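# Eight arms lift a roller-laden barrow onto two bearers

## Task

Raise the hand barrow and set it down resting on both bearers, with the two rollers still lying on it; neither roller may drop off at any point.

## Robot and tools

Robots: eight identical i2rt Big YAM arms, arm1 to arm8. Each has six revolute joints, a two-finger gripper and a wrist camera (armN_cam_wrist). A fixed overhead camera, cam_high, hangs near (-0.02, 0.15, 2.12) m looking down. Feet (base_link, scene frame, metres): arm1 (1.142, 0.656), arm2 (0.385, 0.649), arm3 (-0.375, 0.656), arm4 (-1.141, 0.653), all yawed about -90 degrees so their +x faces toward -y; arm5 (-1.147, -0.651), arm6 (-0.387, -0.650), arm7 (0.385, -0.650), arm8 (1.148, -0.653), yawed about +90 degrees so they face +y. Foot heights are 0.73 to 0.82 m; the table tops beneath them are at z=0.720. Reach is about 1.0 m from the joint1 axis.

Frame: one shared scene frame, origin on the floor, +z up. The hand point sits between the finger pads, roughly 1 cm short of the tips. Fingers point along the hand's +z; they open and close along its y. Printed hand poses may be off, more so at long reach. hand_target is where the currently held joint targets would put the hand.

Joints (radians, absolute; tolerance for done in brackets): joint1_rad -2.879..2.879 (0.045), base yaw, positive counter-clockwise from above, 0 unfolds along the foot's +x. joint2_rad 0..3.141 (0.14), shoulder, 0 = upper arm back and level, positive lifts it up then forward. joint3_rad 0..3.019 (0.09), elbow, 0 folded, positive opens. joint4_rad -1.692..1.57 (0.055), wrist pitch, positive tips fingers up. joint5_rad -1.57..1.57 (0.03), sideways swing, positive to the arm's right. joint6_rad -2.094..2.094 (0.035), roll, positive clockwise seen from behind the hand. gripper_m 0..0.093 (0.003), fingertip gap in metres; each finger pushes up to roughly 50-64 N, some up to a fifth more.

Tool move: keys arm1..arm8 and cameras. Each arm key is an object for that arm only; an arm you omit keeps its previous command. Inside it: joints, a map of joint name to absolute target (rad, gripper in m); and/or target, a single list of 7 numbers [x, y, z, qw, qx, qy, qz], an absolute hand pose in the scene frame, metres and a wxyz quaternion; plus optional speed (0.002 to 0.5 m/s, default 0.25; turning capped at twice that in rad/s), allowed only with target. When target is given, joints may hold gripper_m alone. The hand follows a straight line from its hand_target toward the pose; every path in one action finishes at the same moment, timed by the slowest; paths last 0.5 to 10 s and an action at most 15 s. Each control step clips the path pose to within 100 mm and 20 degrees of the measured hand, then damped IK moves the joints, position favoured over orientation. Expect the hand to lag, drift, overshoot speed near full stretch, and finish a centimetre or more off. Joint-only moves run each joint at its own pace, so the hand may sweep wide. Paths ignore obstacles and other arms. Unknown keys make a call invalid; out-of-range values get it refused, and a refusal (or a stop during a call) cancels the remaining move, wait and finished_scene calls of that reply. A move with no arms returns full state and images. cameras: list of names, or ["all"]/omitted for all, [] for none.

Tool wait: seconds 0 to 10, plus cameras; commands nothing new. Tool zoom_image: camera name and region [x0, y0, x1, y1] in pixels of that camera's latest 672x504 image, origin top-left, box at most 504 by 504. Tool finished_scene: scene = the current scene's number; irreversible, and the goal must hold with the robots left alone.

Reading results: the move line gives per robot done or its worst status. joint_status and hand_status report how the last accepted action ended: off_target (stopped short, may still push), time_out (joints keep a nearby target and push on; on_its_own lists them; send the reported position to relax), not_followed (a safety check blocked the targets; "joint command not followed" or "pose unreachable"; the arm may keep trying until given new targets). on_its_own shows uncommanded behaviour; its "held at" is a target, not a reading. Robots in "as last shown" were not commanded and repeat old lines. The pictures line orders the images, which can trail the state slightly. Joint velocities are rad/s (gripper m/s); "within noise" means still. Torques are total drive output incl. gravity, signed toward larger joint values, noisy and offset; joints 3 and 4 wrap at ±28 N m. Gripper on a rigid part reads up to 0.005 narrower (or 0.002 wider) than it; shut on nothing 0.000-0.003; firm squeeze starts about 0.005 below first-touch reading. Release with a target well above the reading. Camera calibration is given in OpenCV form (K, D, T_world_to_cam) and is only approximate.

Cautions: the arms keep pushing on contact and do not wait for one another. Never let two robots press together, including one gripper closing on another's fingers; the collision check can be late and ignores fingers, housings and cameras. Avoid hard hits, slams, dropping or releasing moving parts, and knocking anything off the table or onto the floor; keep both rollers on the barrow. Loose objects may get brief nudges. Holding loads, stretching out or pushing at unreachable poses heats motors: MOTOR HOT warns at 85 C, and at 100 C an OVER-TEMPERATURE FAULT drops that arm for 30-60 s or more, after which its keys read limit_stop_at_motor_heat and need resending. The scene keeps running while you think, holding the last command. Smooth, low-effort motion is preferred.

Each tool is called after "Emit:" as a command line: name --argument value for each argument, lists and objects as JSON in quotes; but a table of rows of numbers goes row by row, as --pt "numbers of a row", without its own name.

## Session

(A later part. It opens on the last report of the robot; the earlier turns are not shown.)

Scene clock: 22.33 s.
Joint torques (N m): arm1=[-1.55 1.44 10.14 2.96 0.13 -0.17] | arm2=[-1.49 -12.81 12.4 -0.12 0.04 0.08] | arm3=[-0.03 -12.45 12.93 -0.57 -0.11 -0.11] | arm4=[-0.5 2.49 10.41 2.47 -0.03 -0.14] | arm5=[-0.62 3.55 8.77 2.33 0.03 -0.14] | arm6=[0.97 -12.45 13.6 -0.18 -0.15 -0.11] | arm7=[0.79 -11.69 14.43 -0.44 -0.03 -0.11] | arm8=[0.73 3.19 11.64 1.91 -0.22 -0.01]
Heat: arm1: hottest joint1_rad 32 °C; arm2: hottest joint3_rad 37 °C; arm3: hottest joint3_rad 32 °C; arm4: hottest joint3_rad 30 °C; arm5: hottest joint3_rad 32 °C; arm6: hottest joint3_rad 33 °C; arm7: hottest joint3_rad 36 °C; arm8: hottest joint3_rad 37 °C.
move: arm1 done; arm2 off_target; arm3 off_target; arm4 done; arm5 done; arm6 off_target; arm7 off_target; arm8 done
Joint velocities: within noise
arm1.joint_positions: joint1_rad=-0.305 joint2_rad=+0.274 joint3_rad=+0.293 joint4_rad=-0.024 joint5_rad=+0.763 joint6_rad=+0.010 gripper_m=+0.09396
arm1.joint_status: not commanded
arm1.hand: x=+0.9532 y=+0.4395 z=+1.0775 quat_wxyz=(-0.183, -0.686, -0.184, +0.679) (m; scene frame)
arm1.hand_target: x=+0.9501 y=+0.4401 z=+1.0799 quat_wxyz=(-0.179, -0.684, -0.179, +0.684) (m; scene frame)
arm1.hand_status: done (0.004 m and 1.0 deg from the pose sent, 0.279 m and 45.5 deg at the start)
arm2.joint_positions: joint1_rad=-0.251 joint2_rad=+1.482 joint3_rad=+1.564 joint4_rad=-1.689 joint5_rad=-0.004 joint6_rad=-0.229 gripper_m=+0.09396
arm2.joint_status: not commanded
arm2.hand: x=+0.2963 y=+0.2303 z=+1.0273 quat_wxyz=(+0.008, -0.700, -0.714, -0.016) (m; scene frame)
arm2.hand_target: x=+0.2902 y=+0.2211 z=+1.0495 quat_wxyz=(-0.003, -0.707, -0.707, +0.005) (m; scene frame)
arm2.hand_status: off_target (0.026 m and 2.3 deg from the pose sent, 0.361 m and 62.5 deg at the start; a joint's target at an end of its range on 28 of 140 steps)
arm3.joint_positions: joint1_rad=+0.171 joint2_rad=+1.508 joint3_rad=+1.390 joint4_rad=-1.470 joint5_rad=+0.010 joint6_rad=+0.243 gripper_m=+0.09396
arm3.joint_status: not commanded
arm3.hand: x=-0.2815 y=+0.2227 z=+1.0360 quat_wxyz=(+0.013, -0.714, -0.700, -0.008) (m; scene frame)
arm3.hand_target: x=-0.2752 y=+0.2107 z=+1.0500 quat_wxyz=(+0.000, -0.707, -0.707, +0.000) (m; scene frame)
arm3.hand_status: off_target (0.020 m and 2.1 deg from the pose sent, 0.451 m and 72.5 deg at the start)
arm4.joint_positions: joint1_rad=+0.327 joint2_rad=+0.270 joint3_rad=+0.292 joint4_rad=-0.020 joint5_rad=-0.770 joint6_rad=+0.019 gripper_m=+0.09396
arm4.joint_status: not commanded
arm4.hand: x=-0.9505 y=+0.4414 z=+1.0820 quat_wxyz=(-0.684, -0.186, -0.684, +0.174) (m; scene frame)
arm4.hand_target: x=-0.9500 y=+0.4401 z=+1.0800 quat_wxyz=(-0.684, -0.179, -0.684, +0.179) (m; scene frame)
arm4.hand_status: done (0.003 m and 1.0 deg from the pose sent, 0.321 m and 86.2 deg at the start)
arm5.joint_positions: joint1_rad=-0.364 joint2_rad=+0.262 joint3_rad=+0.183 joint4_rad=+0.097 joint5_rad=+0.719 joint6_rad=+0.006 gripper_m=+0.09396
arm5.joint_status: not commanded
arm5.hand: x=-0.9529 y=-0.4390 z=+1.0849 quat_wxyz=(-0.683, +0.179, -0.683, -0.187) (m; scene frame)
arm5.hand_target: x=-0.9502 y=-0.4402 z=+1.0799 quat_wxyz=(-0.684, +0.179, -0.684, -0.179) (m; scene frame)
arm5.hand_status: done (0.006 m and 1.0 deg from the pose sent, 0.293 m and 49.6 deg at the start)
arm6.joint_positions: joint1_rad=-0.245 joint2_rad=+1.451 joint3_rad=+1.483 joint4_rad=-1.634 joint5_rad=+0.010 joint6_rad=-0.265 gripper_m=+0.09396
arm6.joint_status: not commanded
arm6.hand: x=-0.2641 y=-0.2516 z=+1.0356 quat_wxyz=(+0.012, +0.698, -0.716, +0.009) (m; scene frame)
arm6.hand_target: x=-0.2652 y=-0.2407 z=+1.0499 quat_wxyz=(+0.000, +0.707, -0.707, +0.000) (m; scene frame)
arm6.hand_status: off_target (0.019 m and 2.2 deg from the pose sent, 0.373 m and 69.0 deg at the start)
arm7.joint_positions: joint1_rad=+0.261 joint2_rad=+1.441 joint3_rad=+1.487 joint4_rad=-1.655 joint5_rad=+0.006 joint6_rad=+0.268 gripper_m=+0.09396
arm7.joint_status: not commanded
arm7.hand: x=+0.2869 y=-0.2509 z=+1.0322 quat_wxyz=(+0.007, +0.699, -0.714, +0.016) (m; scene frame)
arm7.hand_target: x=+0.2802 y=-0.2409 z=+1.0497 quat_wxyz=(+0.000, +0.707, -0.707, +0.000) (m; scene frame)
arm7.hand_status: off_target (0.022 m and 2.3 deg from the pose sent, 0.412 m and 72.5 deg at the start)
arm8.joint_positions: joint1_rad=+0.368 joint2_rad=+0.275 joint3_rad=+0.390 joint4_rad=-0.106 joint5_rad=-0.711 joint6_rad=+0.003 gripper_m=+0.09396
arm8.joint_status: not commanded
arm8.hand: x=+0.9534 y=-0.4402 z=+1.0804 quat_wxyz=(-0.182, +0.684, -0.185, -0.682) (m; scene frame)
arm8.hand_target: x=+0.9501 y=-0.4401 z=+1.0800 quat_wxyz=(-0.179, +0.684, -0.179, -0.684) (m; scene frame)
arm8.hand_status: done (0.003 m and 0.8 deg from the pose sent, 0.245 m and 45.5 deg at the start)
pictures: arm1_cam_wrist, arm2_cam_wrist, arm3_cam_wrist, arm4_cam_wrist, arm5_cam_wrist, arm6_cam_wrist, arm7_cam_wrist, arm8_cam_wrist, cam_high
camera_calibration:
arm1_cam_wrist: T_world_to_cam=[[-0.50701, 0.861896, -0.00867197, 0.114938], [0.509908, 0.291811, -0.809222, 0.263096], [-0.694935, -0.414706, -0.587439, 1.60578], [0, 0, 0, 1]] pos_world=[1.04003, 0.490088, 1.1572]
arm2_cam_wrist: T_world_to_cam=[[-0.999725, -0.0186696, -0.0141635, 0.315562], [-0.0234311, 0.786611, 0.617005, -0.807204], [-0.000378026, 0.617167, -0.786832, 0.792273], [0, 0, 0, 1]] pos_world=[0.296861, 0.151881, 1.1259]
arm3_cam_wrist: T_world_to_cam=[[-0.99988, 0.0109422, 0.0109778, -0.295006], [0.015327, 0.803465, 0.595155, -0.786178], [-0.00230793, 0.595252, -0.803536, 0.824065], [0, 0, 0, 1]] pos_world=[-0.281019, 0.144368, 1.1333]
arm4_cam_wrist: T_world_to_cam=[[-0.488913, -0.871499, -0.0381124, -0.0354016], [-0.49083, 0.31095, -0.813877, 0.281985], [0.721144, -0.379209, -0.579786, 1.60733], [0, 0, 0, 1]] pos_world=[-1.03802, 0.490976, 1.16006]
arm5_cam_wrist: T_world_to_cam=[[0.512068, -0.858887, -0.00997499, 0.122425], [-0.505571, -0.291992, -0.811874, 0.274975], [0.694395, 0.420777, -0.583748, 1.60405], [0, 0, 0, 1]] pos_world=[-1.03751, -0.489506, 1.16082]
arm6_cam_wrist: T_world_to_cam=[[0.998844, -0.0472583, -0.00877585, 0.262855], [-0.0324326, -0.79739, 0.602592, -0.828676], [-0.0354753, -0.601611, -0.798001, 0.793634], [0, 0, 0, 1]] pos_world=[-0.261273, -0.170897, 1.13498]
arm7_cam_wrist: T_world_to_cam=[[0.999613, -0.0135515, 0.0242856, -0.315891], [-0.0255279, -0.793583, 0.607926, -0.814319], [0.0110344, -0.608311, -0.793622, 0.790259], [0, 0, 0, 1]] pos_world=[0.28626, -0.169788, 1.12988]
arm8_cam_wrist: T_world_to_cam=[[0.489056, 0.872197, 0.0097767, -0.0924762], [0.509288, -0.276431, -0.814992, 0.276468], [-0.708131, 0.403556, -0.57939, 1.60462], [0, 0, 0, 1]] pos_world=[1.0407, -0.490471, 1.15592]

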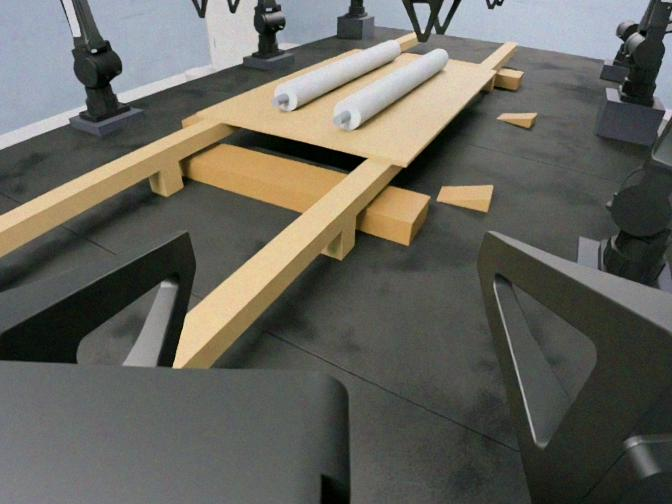

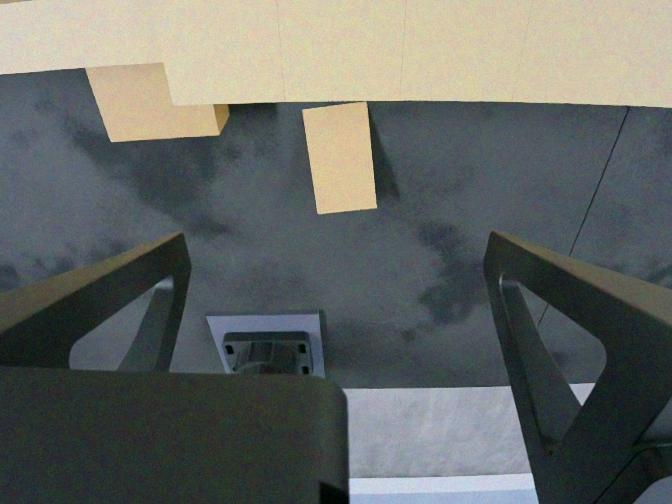

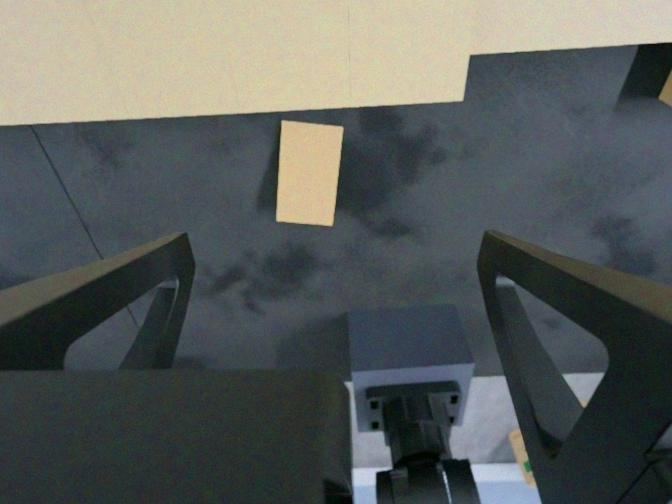

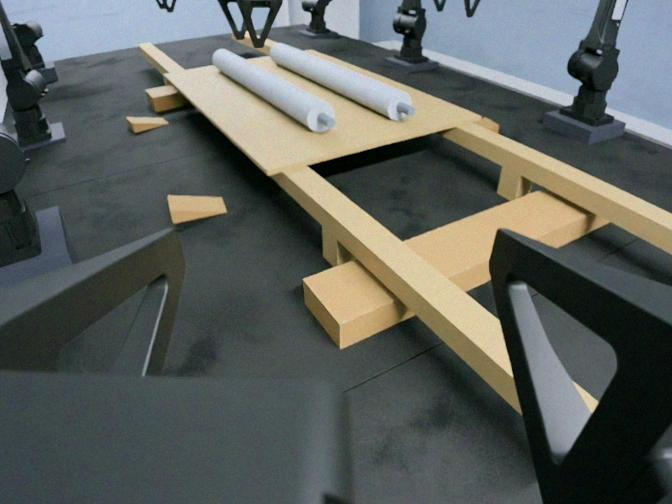

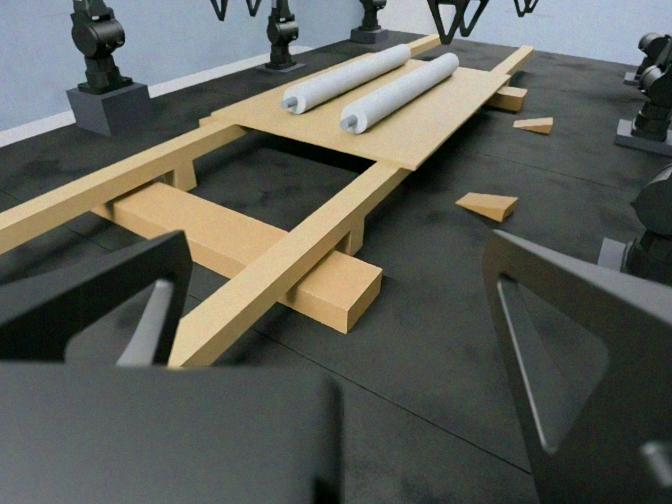

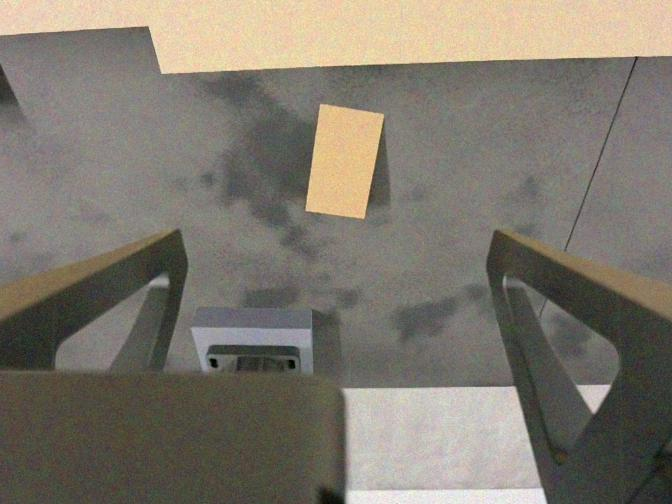

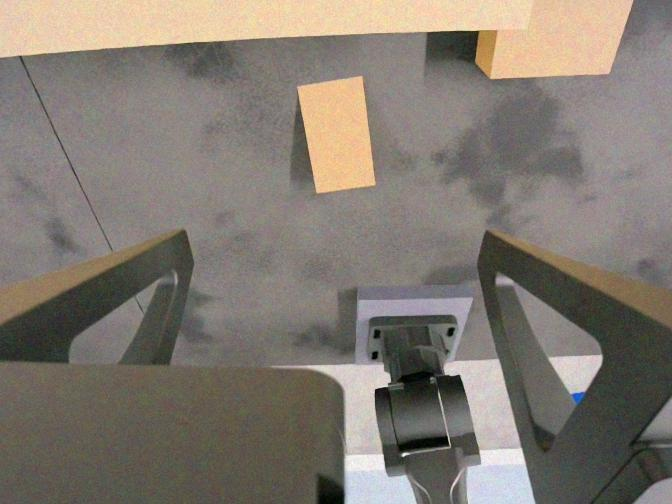

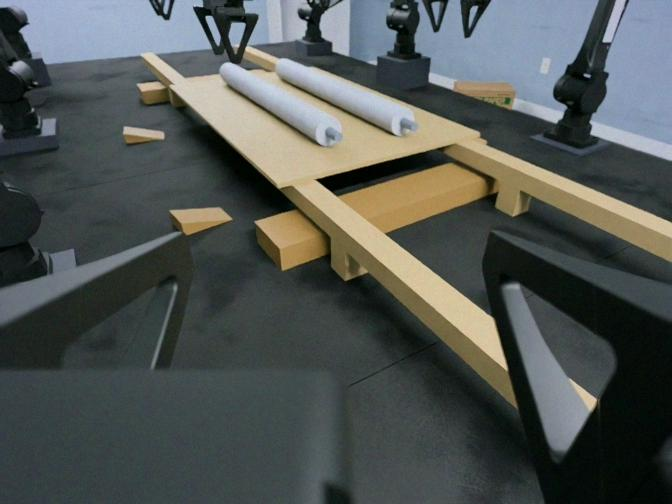

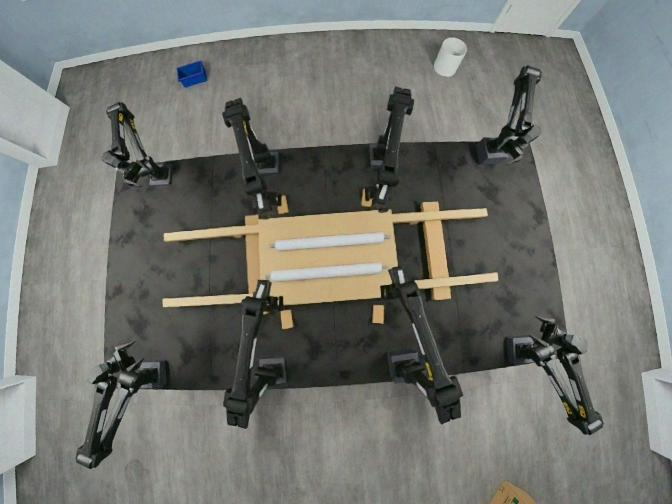

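Emit:
move --arm1 '{"target":[0.53,0.36,1.0,0,1,0,0],"speed":0.2}' --arm8 '{"target":[0.53,-0.36,1.0,0,1,0,0],"speed":0.2}' --arm4 '{"target":[-0.53,0.36,1.0,0,0,1,0],"speed":0.2}' --arm5 '{"target":[-0.53,-0.36,1.0,0,0,1,0],"speed":0.2}' --arm2 '{"target":[0.288,0.355,0.85,0,0.6534,0.7570,0],"speed":0.2}' --arm3 '{"target":[-0.255,0.357,0.85,0,0.7461,0.6659,0],"speed":0.2}' --arm6 '{"target":[-0.269,-0.378,0.85,0,0.6361,-0.7716,0],"speed":0.2}' --arm7 '{"target":[0.300,-0.346,0.85,0,0.7547,-0.6561,0],"speed":0.2}' --cameras '["all"]'

Scene clock: 95.63 s.
Joint torques (N m): arm1=[-1.38 -23.77 13.16 -0.06 -0.13 0.06] | arm2=[-1.55 -9.58 6.65 0.92 0 -0.15] | arm3=[0.03 -10.23 6.63 0.03 -0.04 0.13] | arm4=[-0.15 -21.77 15.19 -0.08 0.18 -0.13] | arm5=[-0.91 -22.59 12.01 -0.14 -0.12 0] | arm6=[-0.5 -8.76 8.51 0.58 -0.15 0.21] | arm7=[0.73 -9.76 8.42 0.54 -0.05 -0.07] | arm8=[0.67 -19.08 16.59 -0.18 -0.1 -0.07]
Heat: arm1: hottest joint3_rad 38 °C; arm2: hottest joint3_rad 50 °C; arm3: hottest joint3_rad 37 °C; arm4: hottest joint3_rad 36 °C; arm5: hottest joint3_rad 37 °C; arm6: hottest joint3_rad 41 °C; arm7: hottest joint3_rad 46 °C; arm8: hottest joint3_rad 41 °C.
move: arm1 off_target; arm2 done; arm3 done; arm4 off_target; arm5 off_target; arm6 done; arm7 done; arm8 off_target
Joint velocities: within noise
arm1.joint_positions: joint1_rad=-1.138 joint2_rad=+2.147 joint3_rad=+2.281 joint4_rad=-1.679 joint5_rad=-0.001 joint6_rad=+0.437 gripper_m=+0.09396
arm1.joint_status: not commanded
arm1.hand: x=+0.5393 y=+0.3597 z=+0.9849 quat_wxyz=(-0.002, -1.000, -0.009, +0.009) (m; scene frame)
arm1.hand_target: x=+0.5309 y=+0.3605 z=+0.9996 quat_wxyz=(-0.011, -1.000, +0.000, +0.023) (m; scene frame)
arm1.hand_status: off_target (0.018 m and 1.5 deg from the pose sent, 0.438 m and 93.3 deg at the start; a joint's target at an end of its range on 29 of 155 steps)
arm2.joint_positions: joint1_rad=-0.350 joint2_rad=+1.236 joint3_rad=+0.846 joint4_rad=-1.206 joint5_rad=-0.003 joint6_rad=-0.451 gripper_m=+0.09396
arm2.joint_status: not commanded
arm2.hand: x=+0.2913 y=+0.3548 z=+0.8473 quat_wxyz=(+0.004, -0.655, -0.756, -0.012) (m; scene frame)
arm2.hand_target: x=+0.2881 y=+0.3550 z=+0.8501 quat_wxyz=(+0.000, -0.653, -0.757, +0.000) (m; scene frame)
arm2.hand_status: done (0.004 m and 1.5 deg from the pose sent, 0.217 m and 7.5 deg at the start)
arm3.joint_positions: joint1_rad=+0.331 joint2_rad=+1.400 joint3_rad=+0.721 joint4_rad=-0.903 joint5_rad=+0.010 joint6_rad=+0.491 gripper_m=+0.09396
arm3.joint_status: not commanded
arm3.hand: x=-0.2586 y=+0.3593 z=+0.8456 quat_wxyz=(+0.011, -0.745, -0.667, -0.005) (m; scene frame)
arm3.hand_target: x=-0.2550 y=+0.3570 z=+0.8500 quat_wxyz=(+0.000, -0.746, -0.666, +0.000) (m; scene frame)
arm3.hand_status: done (0.006 m and 1.4 deg from the pose sent, 0.231 m and 5.6 deg at the start)
arm4.joint_positions: joint1_rad=+1.159 joint2_rad=+2.144 joint3_rad=+2.252 joint4_rad=-1.672 joint5_rad=-0.004 joint6_rad=-0.435 gripper_m=+0.09396
arm4.joint_status: not commanded
arm4.hand: x=-0.5404 y=+0.3625 z=+0.9792 quat_wxyz=(-0.001, -0.008, -1.000, -0.001) (m; scene frame)
arm4.hand_target: x=-0.5313 y=+0.3606 z=+0.9997 quat_wxyz=(-0.020, +0.000, -1.000, +0.010) (m; scene frame)
arm4.hand_status: off_target (0.023 m and 1.0 deg from the pose sent, 0.436 m and 93.7 deg at the start; a joint's target at an end of its range on 29 of 155 steps)
arm5.joint_positions: joint1_rad=-1.163 joint2_rad=+2.147 joint3_rad=+2.229 joint4_rad=-1.639 joint5_rad=-0.006 joint6_rad=+0.429 gripper_m=+0.09396
arm5.joint_status: not commanded
arm5.hand: x=-0.5420 y=-0.3598 z=+1.0082 quat_wxyz=(-0.002, +0.008, -1.000, +0.000) (m; scene frame)
arm5.hand_target: x=-0.5305 y=-0.3603 z=+1.0000 quat_wxyz=(-0.001, +0.000, -1.000, +0.000) (m; scene frame)
arm5.hand_status: off_target (0.015 m and 1.0 deg from the pose sent, 0.439 m and 93.9 deg at the start)
arm6.joint_positions: joint1_rad=-0.348 joint2_rad=+1.229 joint3_rad=+0.765 joint4_rad=-1.129 joint5_rad=+0.010 joint6_rad=-0.227 gripper_m=+0.09396
arm6.joint_status: not commanded
arm6.hand: x=-0.2718 y=-0.3792 z=+0.8472 quat_wxyz=(+0.008, +0.646, -0.763, +0.006) (m; scene frame)
arm6.hand_target: x=-0.2690 y=-0.3780 z=+0.8500 quat_wxyz=(+0.000, +0.636, -0.772, +0.000) (m; scene frame)
arm6.hand_status: done (0.004 m and 1.9 deg from the pose sent, 0.225 m and 9.7 deg at the start)
arm7.joint_positions: joint1_rad=+0.281 joint2_rad=+1.278 joint3_rad=+0.828 joint4_rad=-1.153 joint5_rad=+0.006 joint6_rad=+0.150 gripper_m=+0.09396
arm7.joint_status: not commanded
arm7.hand: x=+0.3040 y=-0.3473 z=+0.8461 quat_wxyz=(+0.006, +0.747, -0.664, +0.012) (m; scene frame)
arm7.hand_target: x=+0.3001 y=-0.3461 z=+0.8499 quat_wxyz=(+0.000, +0.755, -0.656, +0.000) (m; scene frame)
arm7.hand_status: done (0.006 m and 2.0 deg from the pose sent, 0.206 m and 9.4 deg at the start)
arm8.joint_positions: joint1_rad=+1.158 joint2_rad=+2.124 joint3_rad=+2.313 joint4_rad=-1.697 joint5_rad=+0.006 joint6_rad=-0.430 gripper_m=+0.09396
arm8.joint_status: not commanded
arm8.hand: x=+0.5432 y=-0.3609 z=+0.9746 quat_wxyz=(-0.011, +1.000, -0.008, -0.025) (m; scene frame)
arm8.hand_target: x=+0.5320 y=-0.3609 z=+0.9996 quat_wxyz=(-0.024, +0.998, +0.000, -0.051) (m; scene frame)
arm8.hand_status: off_target (0.029 m and 3.2 deg from the pose sent, 0.438 m and 93.7 deg at the start; a joint's target at an end of its range on 33 of 155 steps)
pictures: arm1_cam_wrist, arm2_cam_wrist, arm3_cam_wrist, arm4_cam_wrist, arm5_cam_wrist, arm6_cam_wrist, arm7_cam_wrist, arm8_cam_wrist, cam_high
camera_calibration:
arm1_cam_wrist: T_world_to_cam=[[-0.0108241, 0.999886, -0.010519, -0.342373], [0.825742, 0.0148708, 0.563851, -1.0006], [0.563944, -0.0025828, -0.825809, 0.638321], [0, 0, 0, 1]] pos_world=[0.462557, 0.358862, 1.08772]
arm2_cam_wrist: T_world_to_cam=[[-0.989752, -0.14191, -0.0158944, 0.352641], [-0.122271, 0.784719, 0.607672, -0.7569], [-0.0737622, 0.603388, -0.794029, 0.606196], [0, 0, 0, 1]] pos_world=[0.301195, 0.278225, 0.946889]
arm3_cam_wrist: T_world_to_cam=[[-0.99493, 0.0997327, 0.0129661, -0.303786], [0.0882231, 0.803586, 0.588614, -0.758699], [0.0482846, 0.586773, -0.808311, 0.610006], [0, 0, 0, 1]] pos_world=[-0.264765, 0.282043, 0.943594]
arm4_cam_wrist: T_world_to_cam=[[-0.0380302, -0.999261, -0.00559458, 0.350556], [-0.817837, 0.0279075, 0.574772, -1.00974], [-0.574191, 0.0264342, -0.818294, 0.608535], [0, 0, 0, 1]] pos_world=[-0.463055, 0.36239, 1.08029]
arm5_cam_wrist: T_world_to_cam=[[0.0174363, -0.999766, -0.0127939, -0.336649], [-0.812311, -0.0216253, 0.582824, -1.03163], [-0.582964, 0.000230335, -0.812498, 0.627602], [0, 0, 0, 1]] pos_world=[-0.466262, -0.359024, 1.10688]
arm6_cam_wrist: T_world_to_cam=[[0.982366, -0.186868, -0.00613591, 0.203187], [-0.146459, -0.789504, 0.596015, -0.839624], [-0.116221, -0.584606, -0.80295, 0.554978], [0, 0, 0, 1]] pos_world=[-0.258074, -0.300474, 0.947295]
arm7_cam_wrist: T_world_to_cam=[[0.992008, 0.124717, 0.0191143, -0.275067], [0.0880236, -0.792616, 0.603334, -0.80757], [0.0903961, -0.59683, -0.79726, 0.566575], [0, 0, 0, 1]] pos_world=[0.292737, -0.267638, 0.9442]
arm8_cam_wrist: T_world_to_cam=[[0.00218599, 0.999966, 0.00791822, 0.352336], [0.84445, -0.00608717, 0.5356, -0.979764], [0.53563, 0.00551573, -0.844435, 0.659885], [0, 0, 0, 1]] pos_world=[0.473137, -0.361928, 1.0792]

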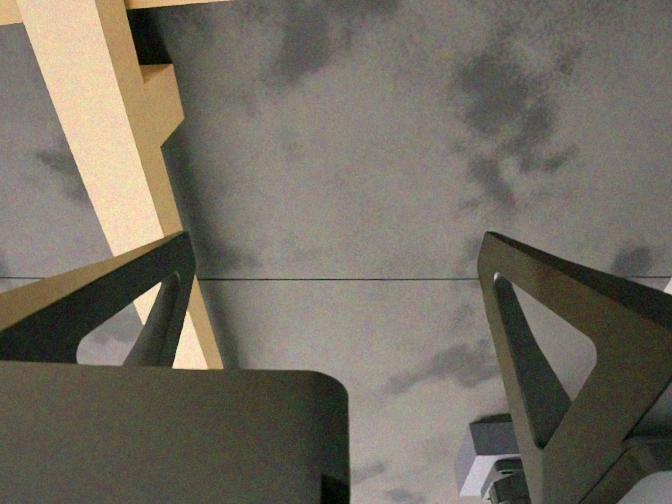

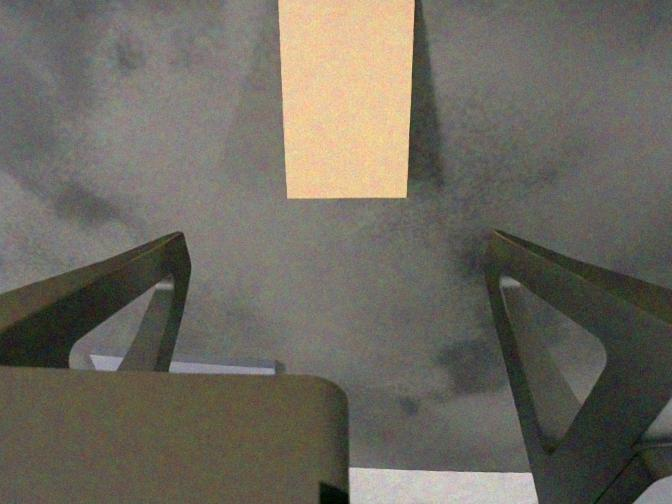

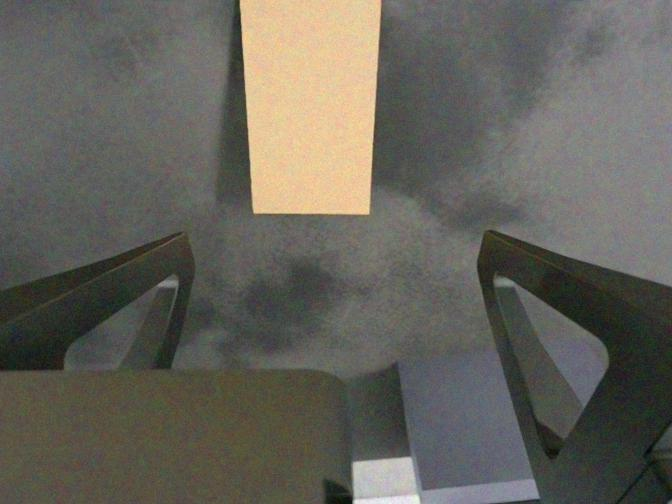

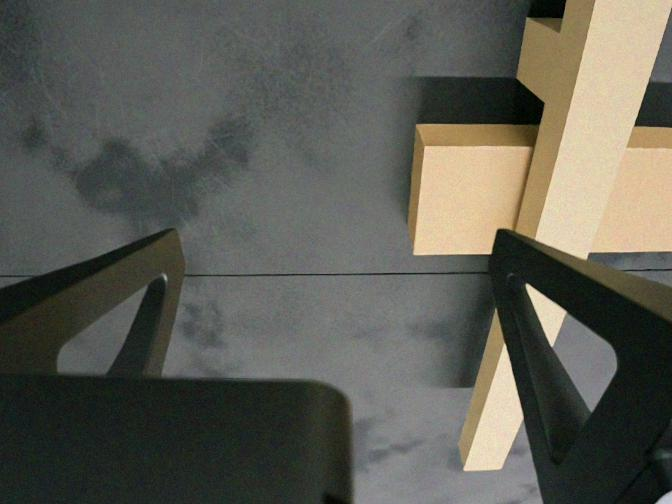

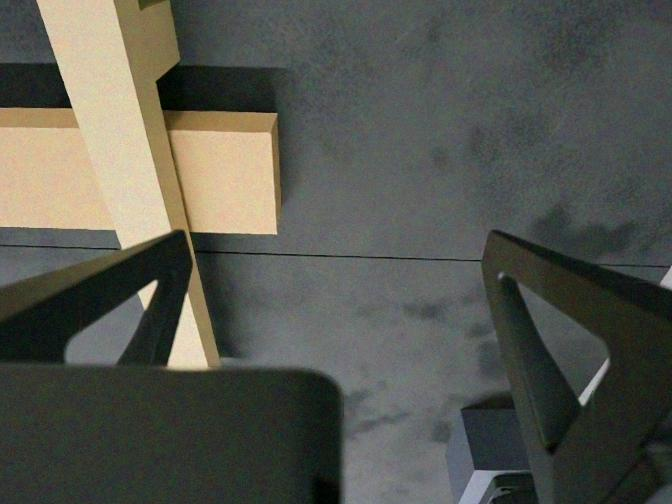

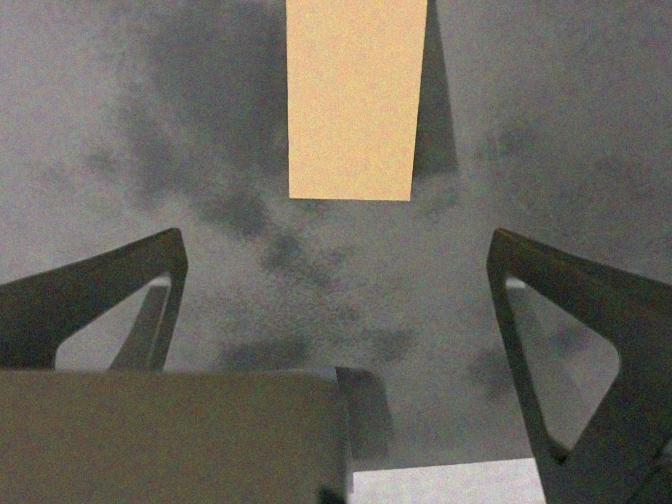

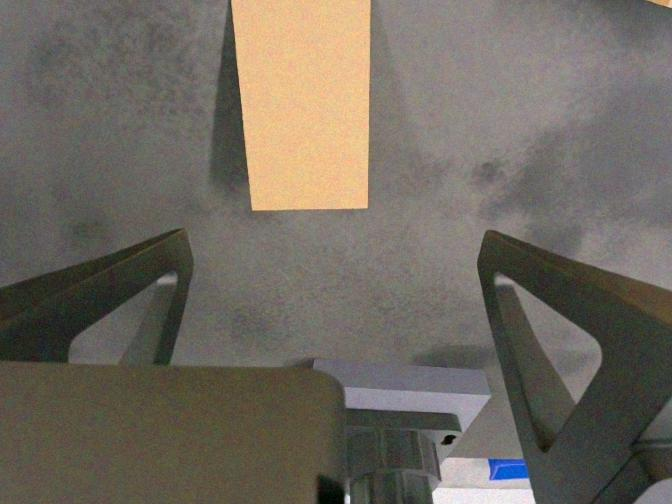

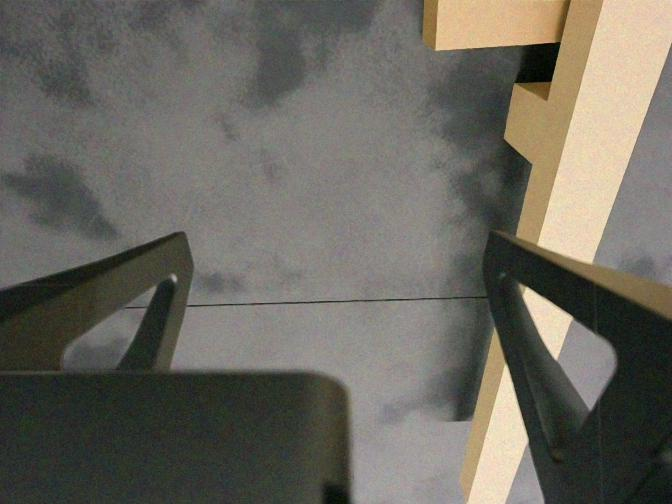

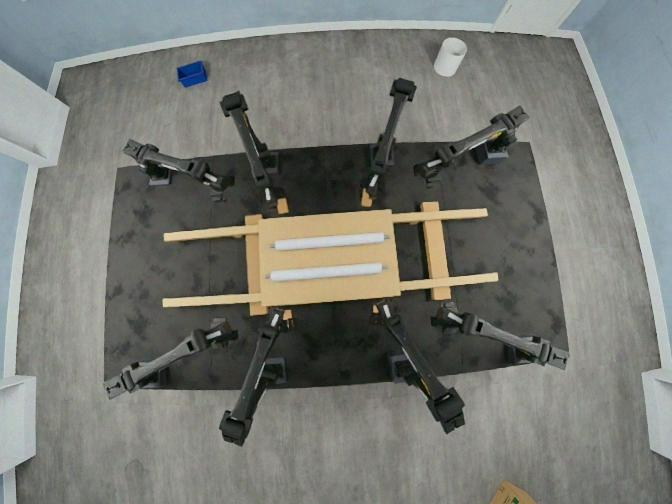

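Emit:
move --arm2 '{"target":[0.285,0.355,0.745,0,0.6494,0.7604,0],"speed":0.1}' --arm3 '{"target":[-0.247,0.362,0.745,0,0.7443,0.6678,0],"speed":0.1}' --arm6 '{"target":[-0.2655,-0.378,0.745,0,0.6327,-0.7744,0],"speed":0.1}' --arm7 '{"target":[0.2925,-0.350,0.745,0,0.7536,-0.6574,0],"speed":0.1}' --cameras '["arm2_cam_wrist","arm3_cam_wrist","arm6_cam_wrist","arm7_cam_wrist"]'

Scene clock: 121.97 s.
Joint torques (N m): arm1=[-1.55 -23.47 13.03 -0.09 -0.13 0.01] | arm2=[-1.55 -7.88 5.6 0.94 -0.02 -0.14] | arm3=[0.03 -8.76 4.51 0.16 -0.02 0.11] | arm4=[-0.21 -21.77 15.2 -0.05 0.18 -0.13] | arm5=[-0.62 -22.59 12.03 -0.06 -0.12 -0.01] | arm6=[-0.56 -7.53 6.9 0.68 -0.16 0.17] | arm7=[0.85 -8.06 6.78 0.57 -0.05 0.23] | arm8=[0.67 -19.08 16.59 -0.18 -0.09 -0.07]
Heat: arm1: hottest joint3_rad 37 °C; arm2: hottest joint3_rad 46 °C; arm3: hottest joint3_rad 35 °C; arm4: hottest joint3_rad 44 °C; arm5: hottest joint3_rad 38 °C; arm6: hottest joint3_rad 40 °C; arm7: hottest joint3_rad 44 °C; arm8: hottest joint3_rad 46 °C.
move: arm2 done; arm3 done; arm6 done; arm7 done
Joint velocities: within noise
arm1, arm4, arm8: as last shown
arm2.joint_positions: joint1_rad=-0.359 joint2_rad=+1.387 joint3_rad=+0.681 joint4_rad=-0.865 joint5_rad=-0.003 joint6_rad=-0.471 gripper_m=+0.09396
arm2.joint_status: not commanded
arm2.hand: x=+0.2880 y=+0.3539 z=+0.7494 quat_wxyz=(-0.001, -0.651, -0.759, +0.000) (m; scene frame)
arm2.hand_target: x=+0.2851 y=+0.3551 z=+0.7451 quat_wxyz=(+0.000, -0.649, -0.760, +0.000) (m; scene frame)
arm2.hand_status: done (0.005 m and 0.2 deg from the pose sent, 0.102 m and 1.7 deg at the start)
arm3.joint_positions: joint1_rad=+0.356 joint2_rad=+1.641 joint3_rad=+0.627 joint4_rad=-0.539 joint5_rad=+0.010 joint6_rad=+0.511 gripper_m=+0.09396
arm3.joint_status: not commanded
arm3.hand: x=-0.2491 y=+0.3605 z=+0.7497 quat_wxyz=(-0.003, -0.743, -0.669, +0.000) (m; scene frame)
arm3.hand_target: x=-0.2471 y=+0.3621 z=+0.7451 quat_wxyz=(+0.000, -0.744, -0.668, +0.000) (m; scene frame)
arm3.hand_status: done (0.005 m and 0.4 deg from the pose sent, 0.101 m and 1.3 deg at the start)
arm5.joint_positions: joint1_rad=-1.163 joint2_rad=+2.147 joint3_rad=+2.229 joint4_rad=-1.640 joint5_rad=-0.006 joint6_rad=+0.429 gripper_m=+0.09396
arm5.joint_status: not commanded
arm5.hand: x=-0.5422 y=-0.3598 z=+1.0082 quat_wxyz=(-0.002, +0.008, -1.000, +0.000) (m; scene frame)
arm5.hand_target: x=-0.5306 y=-0.3603 z=+1.0000 quat_wxyz=(-0.001, +0.000, -1.000, +0.000) (m; scene frame)
arm5.hand_status: not commanded
arm6.joint_positions: joint1_rad=-0.361 joint2_rad=+1.418 joint3_rad=+0.617 joint4_rad=-0.768 joint5_rad=+0.010 joint6_rad=-0.227 gripper_m=+0.09396
arm6.joint_status: not commanded
arm6.hand: x=-0.2677 y=-0.3774 z=+0.7491 quat_wxyz=(-0.003, +0.641, -0.768, +0.000) (m; scene frame)
arm6.hand_target: x=-0.2655 y=-0.3780 z=+0.7452 quat_wxyz=(+0.000, +0.633, -0.774, +0.000) (m; scene frame)
arm6.hand_status: done (0.005 m and 1.3 deg from the pose sent, 0.102 m and 2.3 deg at the start)
arm7.joint_positions: joint1_rad=+0.307 joint2_rad=+1.435 joint3_rad=+0.671 joint4_rad=-0.808 joint5_rad=+0.006 joint6_rad=+0.152 gripper_m=+0.09396
arm7.joint_status: not commanded
arm7.hand: x=+0.2959 y=-0.3494 z=+0.7501 quat_wxyz=(-0.002, +0.755, -0.656, -0.001) (m; scene frame)
arm7.hand_target: x=+0.2926 y=-0.3500 z=+0.7452 quat_wxyz=(+0.000, +0.754, -0.657, +0.000) (m; scene frame)
arm7.hand_status: done (0.006 m and 0.4 deg from the pose sent, 0.102 m and 1.9 deg at the start)
pictures: arm2_cam_wrist, arm3_cam_wrist, arm6_cam_wrist, arm7_cam_wrist
camera_calibration:
arm2_cam_wrist: T_world_to_cam=[[-0.98826, -0.152711, -0.0045849, 0.342619], [-0.126081, 0.798243, 0.588992, -0.686734], [-0.0862857, 0.582656, -0.808126, 0.55029], [0, 0, 0, 1]] pos_world=[0.299495, 0.279873, 0.850755]
arm3_cam_wrist: T_world_to_cam=[[-0.995488, 0.0948856, -0.00109011, -0.281109], [0.0775147, 0.81976, 0.567437, -0.696571], [0.0547352, 0.564792, -0.823416, 0.552141], [0, 0, 0, 1]] pos_world=[-0.256068, 0.28585, 0.849595]
arm6_cam_wrist: T_world_to_cam=[[0.97986, -0.199684, -0.00107039, 0.189622], [-0.162602, -0.800982, 0.576184, -0.772985], [-0.115912, -0.564405, -0.817319, 0.496192], [0, 0, 0, 1]] pos_world=[-0.253976, -0.30123, 0.851132]
arm7_cam_wrist: T_world_to_cam=[[0.98906, 0.146808, 0.0143939, -0.252872], [0.111495, -0.807893, 0.578686, -0.744453], [0.0965843, -0.570751, -0.815423, 0.510424], [0, 0, 0, 1]] pos_world=[0.28381, -0.27299, 0.850656]

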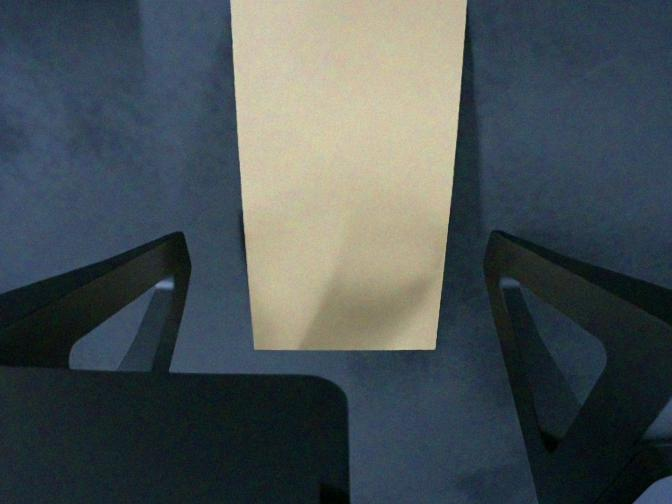

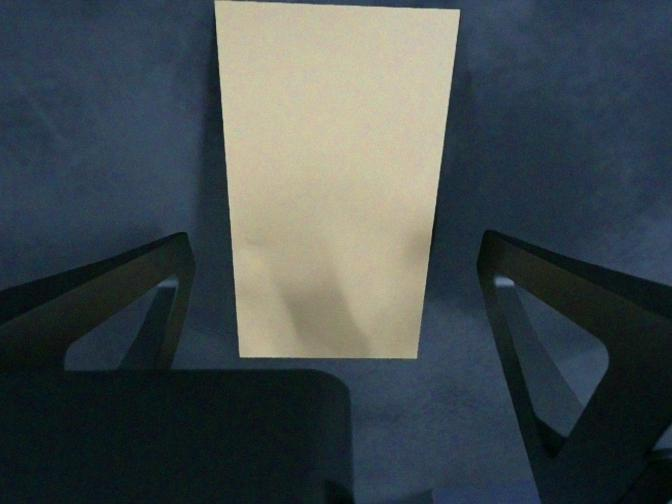

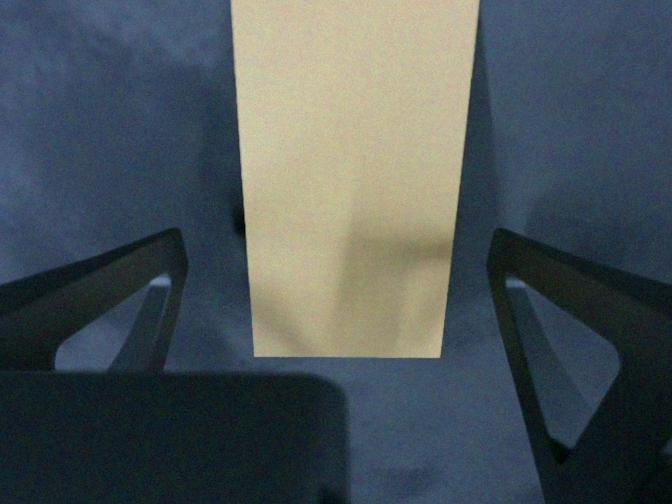

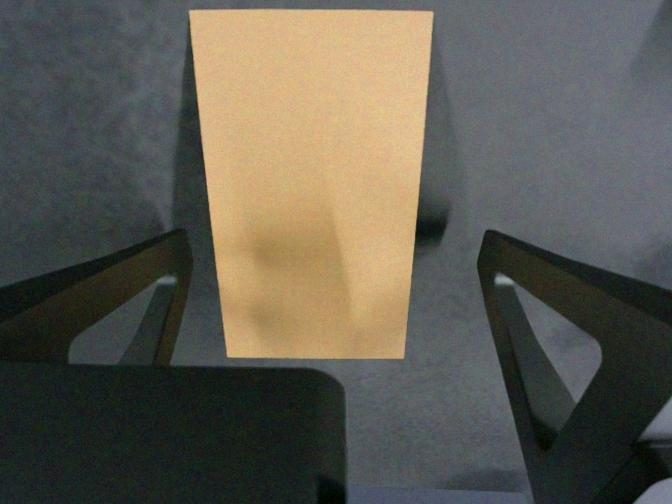

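Emit:
move --arm2 '{"target":[0.285,0.355,0.734,0,0.6494,0.7604,0],"speed":0.05}' --arm3 '{"target":[-0.247,0.361,0.734,0,0.7443,0.6678,0],"speed":0.05}' --arm6 '{"target":[-0.2655,-0.378,0.734,0,0.6327,-0.7744,0],"speed":0.05}' --arm7 '{"target":[0.2925,-0.350,0.734,0,0.7536,-0.6574,0],"speed":0.05}' --cameras '[]'

Scene clock: 127.00 s.
Joint torques (N m): arm1=[-1.49 -23.82 13.14 0.01 -0.11 0.05] | arm2=[-1.55 -7.88 5.33 1.03 -0.02 -0.15] | arm3=[-0.09 -8.94 4.15 0.17 -0.02 0.1] | arm4=[-0.15 -21.77 15.2 -0.03 0.18 -0.13] | arm5=[-0.56 -22.59 12.05 -0.06 -0.11 -0.02] | arm6=[-0.44 -7.53 6.49 0.66 -0.15 0.17] | arm7=[0.97 -8.35 6.39 0.59 -0.04 0.21] | arm8=[0.67 -19.08 16.59 -0.18 -0.09 -0.07]
Heat: arm1: hottest joint3_rad 37 °C; arm2: hottest joint3_rad 45 °C; arm3: hottest joint3_rad 34 °C; arm4: hottest joint3_rad 45 °C; arm5: hottest joint3_rad 38 °C; arm6: hottest joint3_rad 39 °C; arm7: hottest joint3_rad 44 °C; arm8: hottest joint3_rad 47 °C.
move: arm2 done; arm3 done; arm6 done; arm7 done
Joint velocities: within noise
arm1, arm4, arm5, arm8: as last shown
arm1.joint_positions: joint1_rad=-1.138 joint2_rad=+2.147 joint3_rad=+2.281 joint4_rad=-1.679 joint5_rad=-0.001 joint6_rad=+0.438 gripper_m=+0.09396
arm2.joint_positions: joint1_rad=-0.359 joint2_rad=+1.411 joint3_rad=+0.670 joint4_rad=-0.826 joint5_rad=-0.003 joint6_rad=-0.471 gripper_m=+0.09396
arm2.joint_status: not commanded
arm2.hand: x=+0.2877 y=+0.3530 z=+0.7391 quat_wxyz=(-0.002, -0.650, -0.760, +0.001) (m; scene frame)
arm2.hand_target: x=+0.2851 y=+0.3551 z=+0.7342 quat_wxyz=(+0.000, -0.649, -0.760, +0.000) (m; scene frame)
arm2.hand_status: done (0.006 m and 0.3 deg from the pose sent, 0.016 m and 0.2 deg at the start)
arm3.joint_positions: joint1_rad=+0.356 joint2_rad=+1.676 joint3_rad=+0.627 joint4_rad=-0.502 joint5_rad=+0.010 joint6_rad=+0.511 gripper_m=+0.09396
arm3.joint_status: not commanded
arm3.hand: x=-0.2482 y=+0.3588 z=+0.7392 quat_wxyz=(-0.004, -0.743, -0.669, +0.000) (m; scene frame)
arm3.hand_target: x=-0.2471 y=+0.3612 z=+0.7341 quat_wxyz=(+0.000, -0.744, -0.668, +0.000) (m; scene frame)
arm3.hand_status: done (0.006 m and 0.5 deg from the pose sent, 0.016 m and 0.4 deg at the start)
arm5.joint_positions: joint1_rad=-1.163 joint2_rad=+2.147 joint3_rad=+2.229 joint4_rad=-1.640 joint5_rad=-0.006 joint6_rad=+0.430 gripper_m=+0.09396
arm6.joint_positions: joint1_rad=-0.361 joint2_rad=+1.446 joint3_rad=+0.608 joint4_rad=-0.727 joint5_rad=+0.010 joint6_rad=-0.227 gripper_m=+0.09396
arm6.joint_status: not commanded
arm6.hand: x=-0.2673 y=-0.3764 z=+0.7388 quat_wxyz=(-0.004, +0.641, -0.768, +0.000) (m; scene frame)
arm6.hand_target: x=-0.2656 y=-0.3781 z=+0.7341 quat_wxyz=(+0.000, +0.633, -0.774, +0.000) (m; scene frame)
arm6.hand_status: done (0.005 m and 1.3 deg from the pose sent, 0.015 m and 1.3 deg at the start)
arm7.joint_positions: joint1_rad=+0.307 joint2_rad=+1.461 joint3_rad=+0.661 joint4_rad=-0.769 joint5_rad=+0.006 joint6_rad=+0.153 gripper_m=+0.09396
arm7.joint_status: not commanded
arm7.hand: x=+0.2956 y=-0.3483 z=+0.7397 quat_wxyz=(-0.003, +0.755, -0.656, -0.002) (m; scene frame)
arm7.hand_target: x=+0.2926 y=-0.3500 z=+0.7342 quat_wxyz=(+0.000, +0.754, -0.657, +0.000) (m; scene frame)
arm7.hand_status: done (0.007 m and 0.4 deg from the pose sent, 0.016 m and 0.4 deg at the start)
pictures: none
No camera images: "cameras" was empty.

Close on wedges; also send outer arms back to viewing poses.

Emit:
move --arm2 '{"joints":{"gripper_m":0.052}}' --arm3 '{"joints":{"gripper_m":0.052}}' --arm6 '{"joints":{"gripper_m":0.052}}' --arm7 '{"joints":{"gripper_m":0.052}}' --arm1 '{"target":[0.95,0.44,1.08,0.179,0.684,0.179,-0.684],"speed":0.2}' --arm4 '{"target":[-0.95,0.44,1.08,0.684,0.179,0.684,-0.179],"speed":0.2}' --arm5 '{"target":[-0.95,-0.44,1.08,0.684,-0.179,0.684,0.179],"speed":0.2}' --arm8 '{"target":[0.95,-0.44,1.08,-0.179,0.684,-0.179,-0.684],"speed":0.2}' --cameras '["arm2_cam_wrist","arm3_cam_wrist","arm6_cam_wrist","arm7_cam_wrist"]'

Scene clock: 134.27 s.
Joint torques (N m): arm1=[0.03 -0.5 9.96 3.07 0.15 -0.18] | arm2=[-1.61 -7.88 5.34 0.98 -0.03 -0.15] | arm3=[-0.15 -8.88 4.15 0.1 -0.02 0.1] | arm4=[-0.97 1.08 10.44 2.44 -0.01 0.17] | arm5=[0.91 1.67 8.81 2.37 0.07 -0.16] | arm6=[-0.44 -7.59 6.52 0.68 -0.15 0.17] | arm7=[0.79 -8.23 6.46 0.57 -0.02 0.2] | arm8=[-0.91 1.49 11.59 1.91 -0.21 0.1]
Heat: arm1: hottest joint3_rad 38 °C; arm2: hottest joint3_rad 44 °C; arm3: hottest joint3_rad 34 °C; arm4: hottest joint3_rad 44 °C; arm5: hottest joint3_rad 38 °C; arm6: hottest joint3_rad 38 °C; arm7: hottest joint3_rad 43 °C; arm8: hottest joint3_rad 47 °C.
move: arm1 done; arm2 off_target; arm3 off_target; arm4 done; arm5 done; arm6 off_target; arm7 off_target; arm8 done
Joint velocities: within noise
arm1.joint_positions: joint1_rad=-0.326 joint2_rad=+0.295 joint3_rad=+0.293 joint4_rad=-0.023 joint5_rad=+0.761 joint6_rad=+0.010 gripper_m=+0.09396
arm1.joint_status: not commanded
arm1.hand: x=+0.9477 y=+0.4400 z=+1.0727 quat_wxyz=(-0.171, -0.692, -0.183, +0.677) (m; scene frame)
arm1.hand_target: x=+0.9499 y=+0.4401 z=+1.0799 quat_wxyz=(-0.179, -0.684, -0.179, +0.684) (m; scene frame)
arm1.hand_status: done (0.008 m and 1.6 deg from the pose sent, 0.429 m and 92.4 deg at the start)
arm2.joint_positions: joint1_rad=-0.359 joint2_rad=+1.411 joint3_rad=+0.670 joint4_rad=-0.826 joint5_rad=-0.002 joint6_rad=-0.472 gripper_m=+0.05919
arm2.joint_status: gripper_m off_target (ended at +0.05923, target +0.05200)
arm2.hand: x=+0.2876 y=+0.3529 z=+0.7391 quat_wxyz=(-0.001, -0.650, -0.760, +0.001) (m; scene frame)
arm2.hand_target: x=+0.2850 y=+0.3551 z=+0.7342 quat_wxyz=(+0.000, -0.649, -0.760, +0.000) (m; scene frame)
arm2.hand_status: not commanded
arm3.joint_positions: joint1_rad=+0.356 joint2_rad=+1.676 joint3_rad=+0.627 joint4_rad=-0.502 joint5_rad=+0.010 joint6_rad=+0.511 gripper_m=+0.06042
arm3.joint_status: gripper_m off_target (ended at +0.06045, target +0.05200)
arm3.hand: x=-0.2482 y=+0.3587 z=+0.7392 quat_wxyz=(-0.004, -0.743, -0.669, +0.001) (m; scene frame)
arm3.hand_target: x=-0.2471 y=+0.3612 z=+0.7341 quat_wxyz=(+0.000, -0.744, -0.668, +0.000) (m; scene frame)
arm3.hand_status: not commanded
arm4.joint_positions: joint1_rad=+0.333 joint2_rad=+0.285 joint3_rad=+0.292 joint4_rad=-0.020 joint5_rad=-0.770 joint6_rad=-0.006 gripper_m=+0.09397
arm4.joint_status: not commanded
arm4.hand: x=-0.9484 y=+0.4400 z=+1.0784 quat_wxyz=(-0.679, -0.180, -0.690, +0.175) (m; scene frame)
arm4.hand_target: x=-0.9500 y=+0.4400 z=+1.0801 quat_wxyz=(-0.684, -0.179, -0.684, +0.179) (m; scene frame)
arm4.hand_status: done (0.002 m and 1.0 deg from the pose sent, 0.429 m and 93.4 deg at the start)
arm5.joint_positions: joint1_rad=-0.387 joint2_rad=+0.290 joint3_rad=+0.183 joint4_rad=+0.099 joint5_rad=+0.718 joint6_rad=+0.006 gripper_m=+0.09396
arm5.joint_status: not commanded
arm5.hand: x=-0.9471 y=-0.4397 z=+1.0788 quat_wxyz=(-0.680, +0.179, -0.690, -0.173) (m; scene frame)
arm5.hand_target: x=-0.9499 y=-0.4400 z=+1.0799 quat_wxyz=(-0.684, +0.179, -0.684, -0.179) (m; scene frame)
arm5.hand_status: done (0.003 m and 1.1 deg from the pose sent, 0.422 m and 93.3 deg at the start)
arm6.joint_positions: joint1_rad=-0.361 joint2_rad=+1.446 joint3_rad=+0.608 joint4_rad=-0.727 joint5_rad=+0.010 joint6_rad=-0.227 gripper_m=+0.05927
arm6.joint_status: gripper_m off_target (ended at +0.05930, target +0.05200)
arm6.hand: x=-0.2671 y=-0.3764 z=+0.7388 quat_wxyz=(-0.004, +0.641, -0.768, +0.000) (m; scene frame)
arm6.hand_target: x=-0.2655 y=-0.3781 z=+0.7341 quat_wxyz=(+0.000, +0.633, -0.774, +0.000) (m; scene frame)
arm6.hand_status: not commanded
arm7.joint_positions: joint1_rad=+0.307 joint2_rad=+1.461 joint3_rad=+0.661 joint4_rad=-0.769 joint5_rad=+0.005 joint6_rad=+0.153 gripper_m=+0.05933
arm7.joint_status: gripper_m off_target (ended at +0.05936, target +0.05200)
arm7.hand: x=+0.2954 y=-0.3484 z=+0.7397 quat_wxyz=(-0.003, +0.755, -0.656, -0.002) (m; scene frame)
arm7.hand_target: x=+0.2926 y=-0.3501 z=+0.7342 quat_wxyz=(+0.000, +0.754, -0.657, +0.000) (m; scene frame)
arm7.hand_status: not commanded
arm8.joint_positions: joint1_rad=+0.389 joint2_rad=+0.295 joint3_rad=+0.391 joint4_rad=-0.106 joint5_rad=-0.711 joint6_rad=-0.007 gripper_m=+0.09396
arm8.joint_status: not commanded
arm8.hand: x=+0.9475 y=-0.4402 z=+1.0761 quat_wxyz=(-0.172, +0.690, -0.180, -0.679) (m; scene frame)
arm8.hand_target: x=+0.9499 y=-0.4401 z=+1.0801 quat_wxyz=(-0.179, +0.684, -0.179, -0.684) (m; scene frame)
arm8.hand_status: done (0.005 m and 1.2 deg from the pose sent, 0.428 m and 90.5 deg at the start)
pictures: arm2_cam_wrist, arm3_cam_wrist, arm6_cam_wrist, arm7_cam_wrist
camera_calibration:
arm2_cam_wrist: T_world_to_cam=[[-0.988151, -0.153454, -0.00303794, 0.341159], [-0.125972, 0.799561, 0.587226, -0.67919], [-0.0876828, 0.58065, -0.809418, 0.544438], [0, 0, 0, 1]] pos_world=[0.299296, 0.279277, 0.840552]
arm3_cam_wrist: T_world_to_cam=[[-0.995412, 0.0956567, -0.00221376, -0.279438], [0.0776275, 0.820891, 0.565784, -0.688463], [0.0559383, 0.563016, -0.824551, 0.546228], [0, 0, 0, 1]] pos_world=[-0.255267, 0.284349, 0.839295]
arm6_cam_wrist: T_world_to_cam=[[0.979699, -0.200472, -0.000356974, 0.188306], [-0.163997, -0.802467, 0.573718, -0.765218], [-0.115301, -0.562013, -0.819053, 0.490871], [0, 0, 0, 1]] pos_world=[-0.253378, -0.300436, 0.841136]
arm7_cam_wrist: T_world_to_cam=[[0.989126, 0.146428, 0.0137195, -0.252017], [0.111777, -0.809112, 0.576926, -0.736657], [0.0955789, -0.56912, -0.816681, 0.504365], [0, 0, 0, 1]] pos_world=[0.283411, -0.272091, 0.84036]

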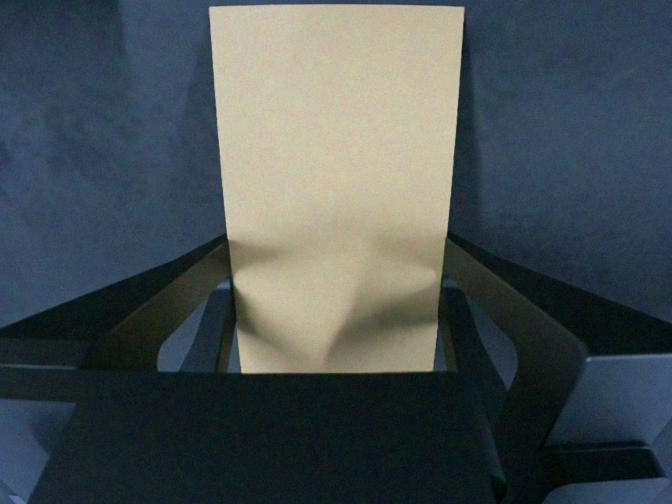

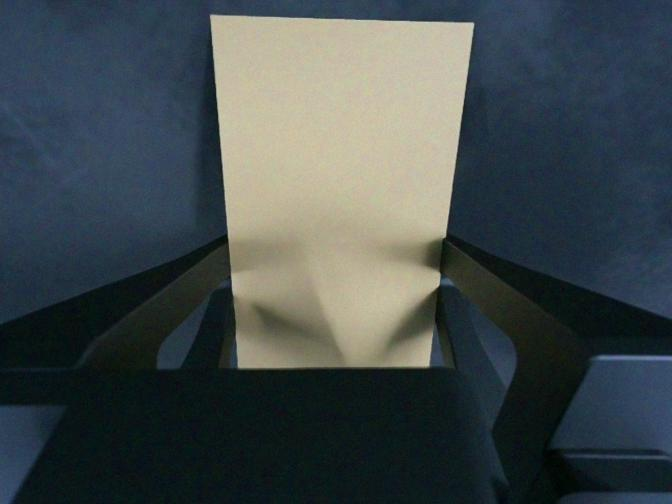

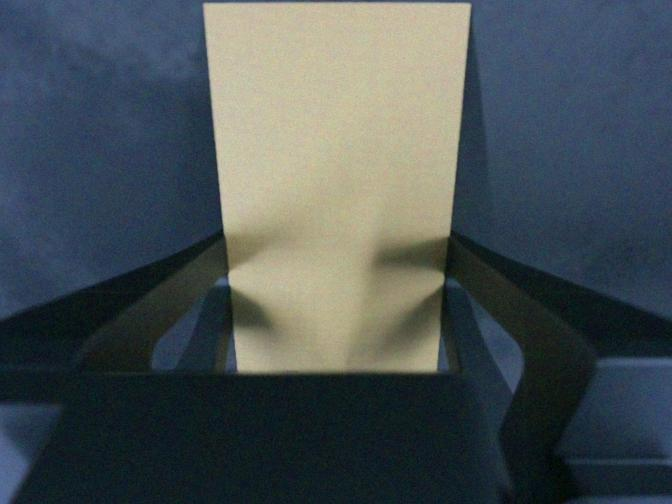

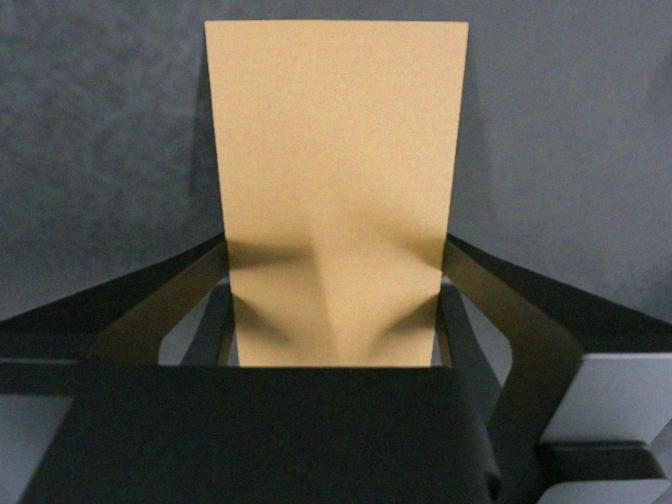

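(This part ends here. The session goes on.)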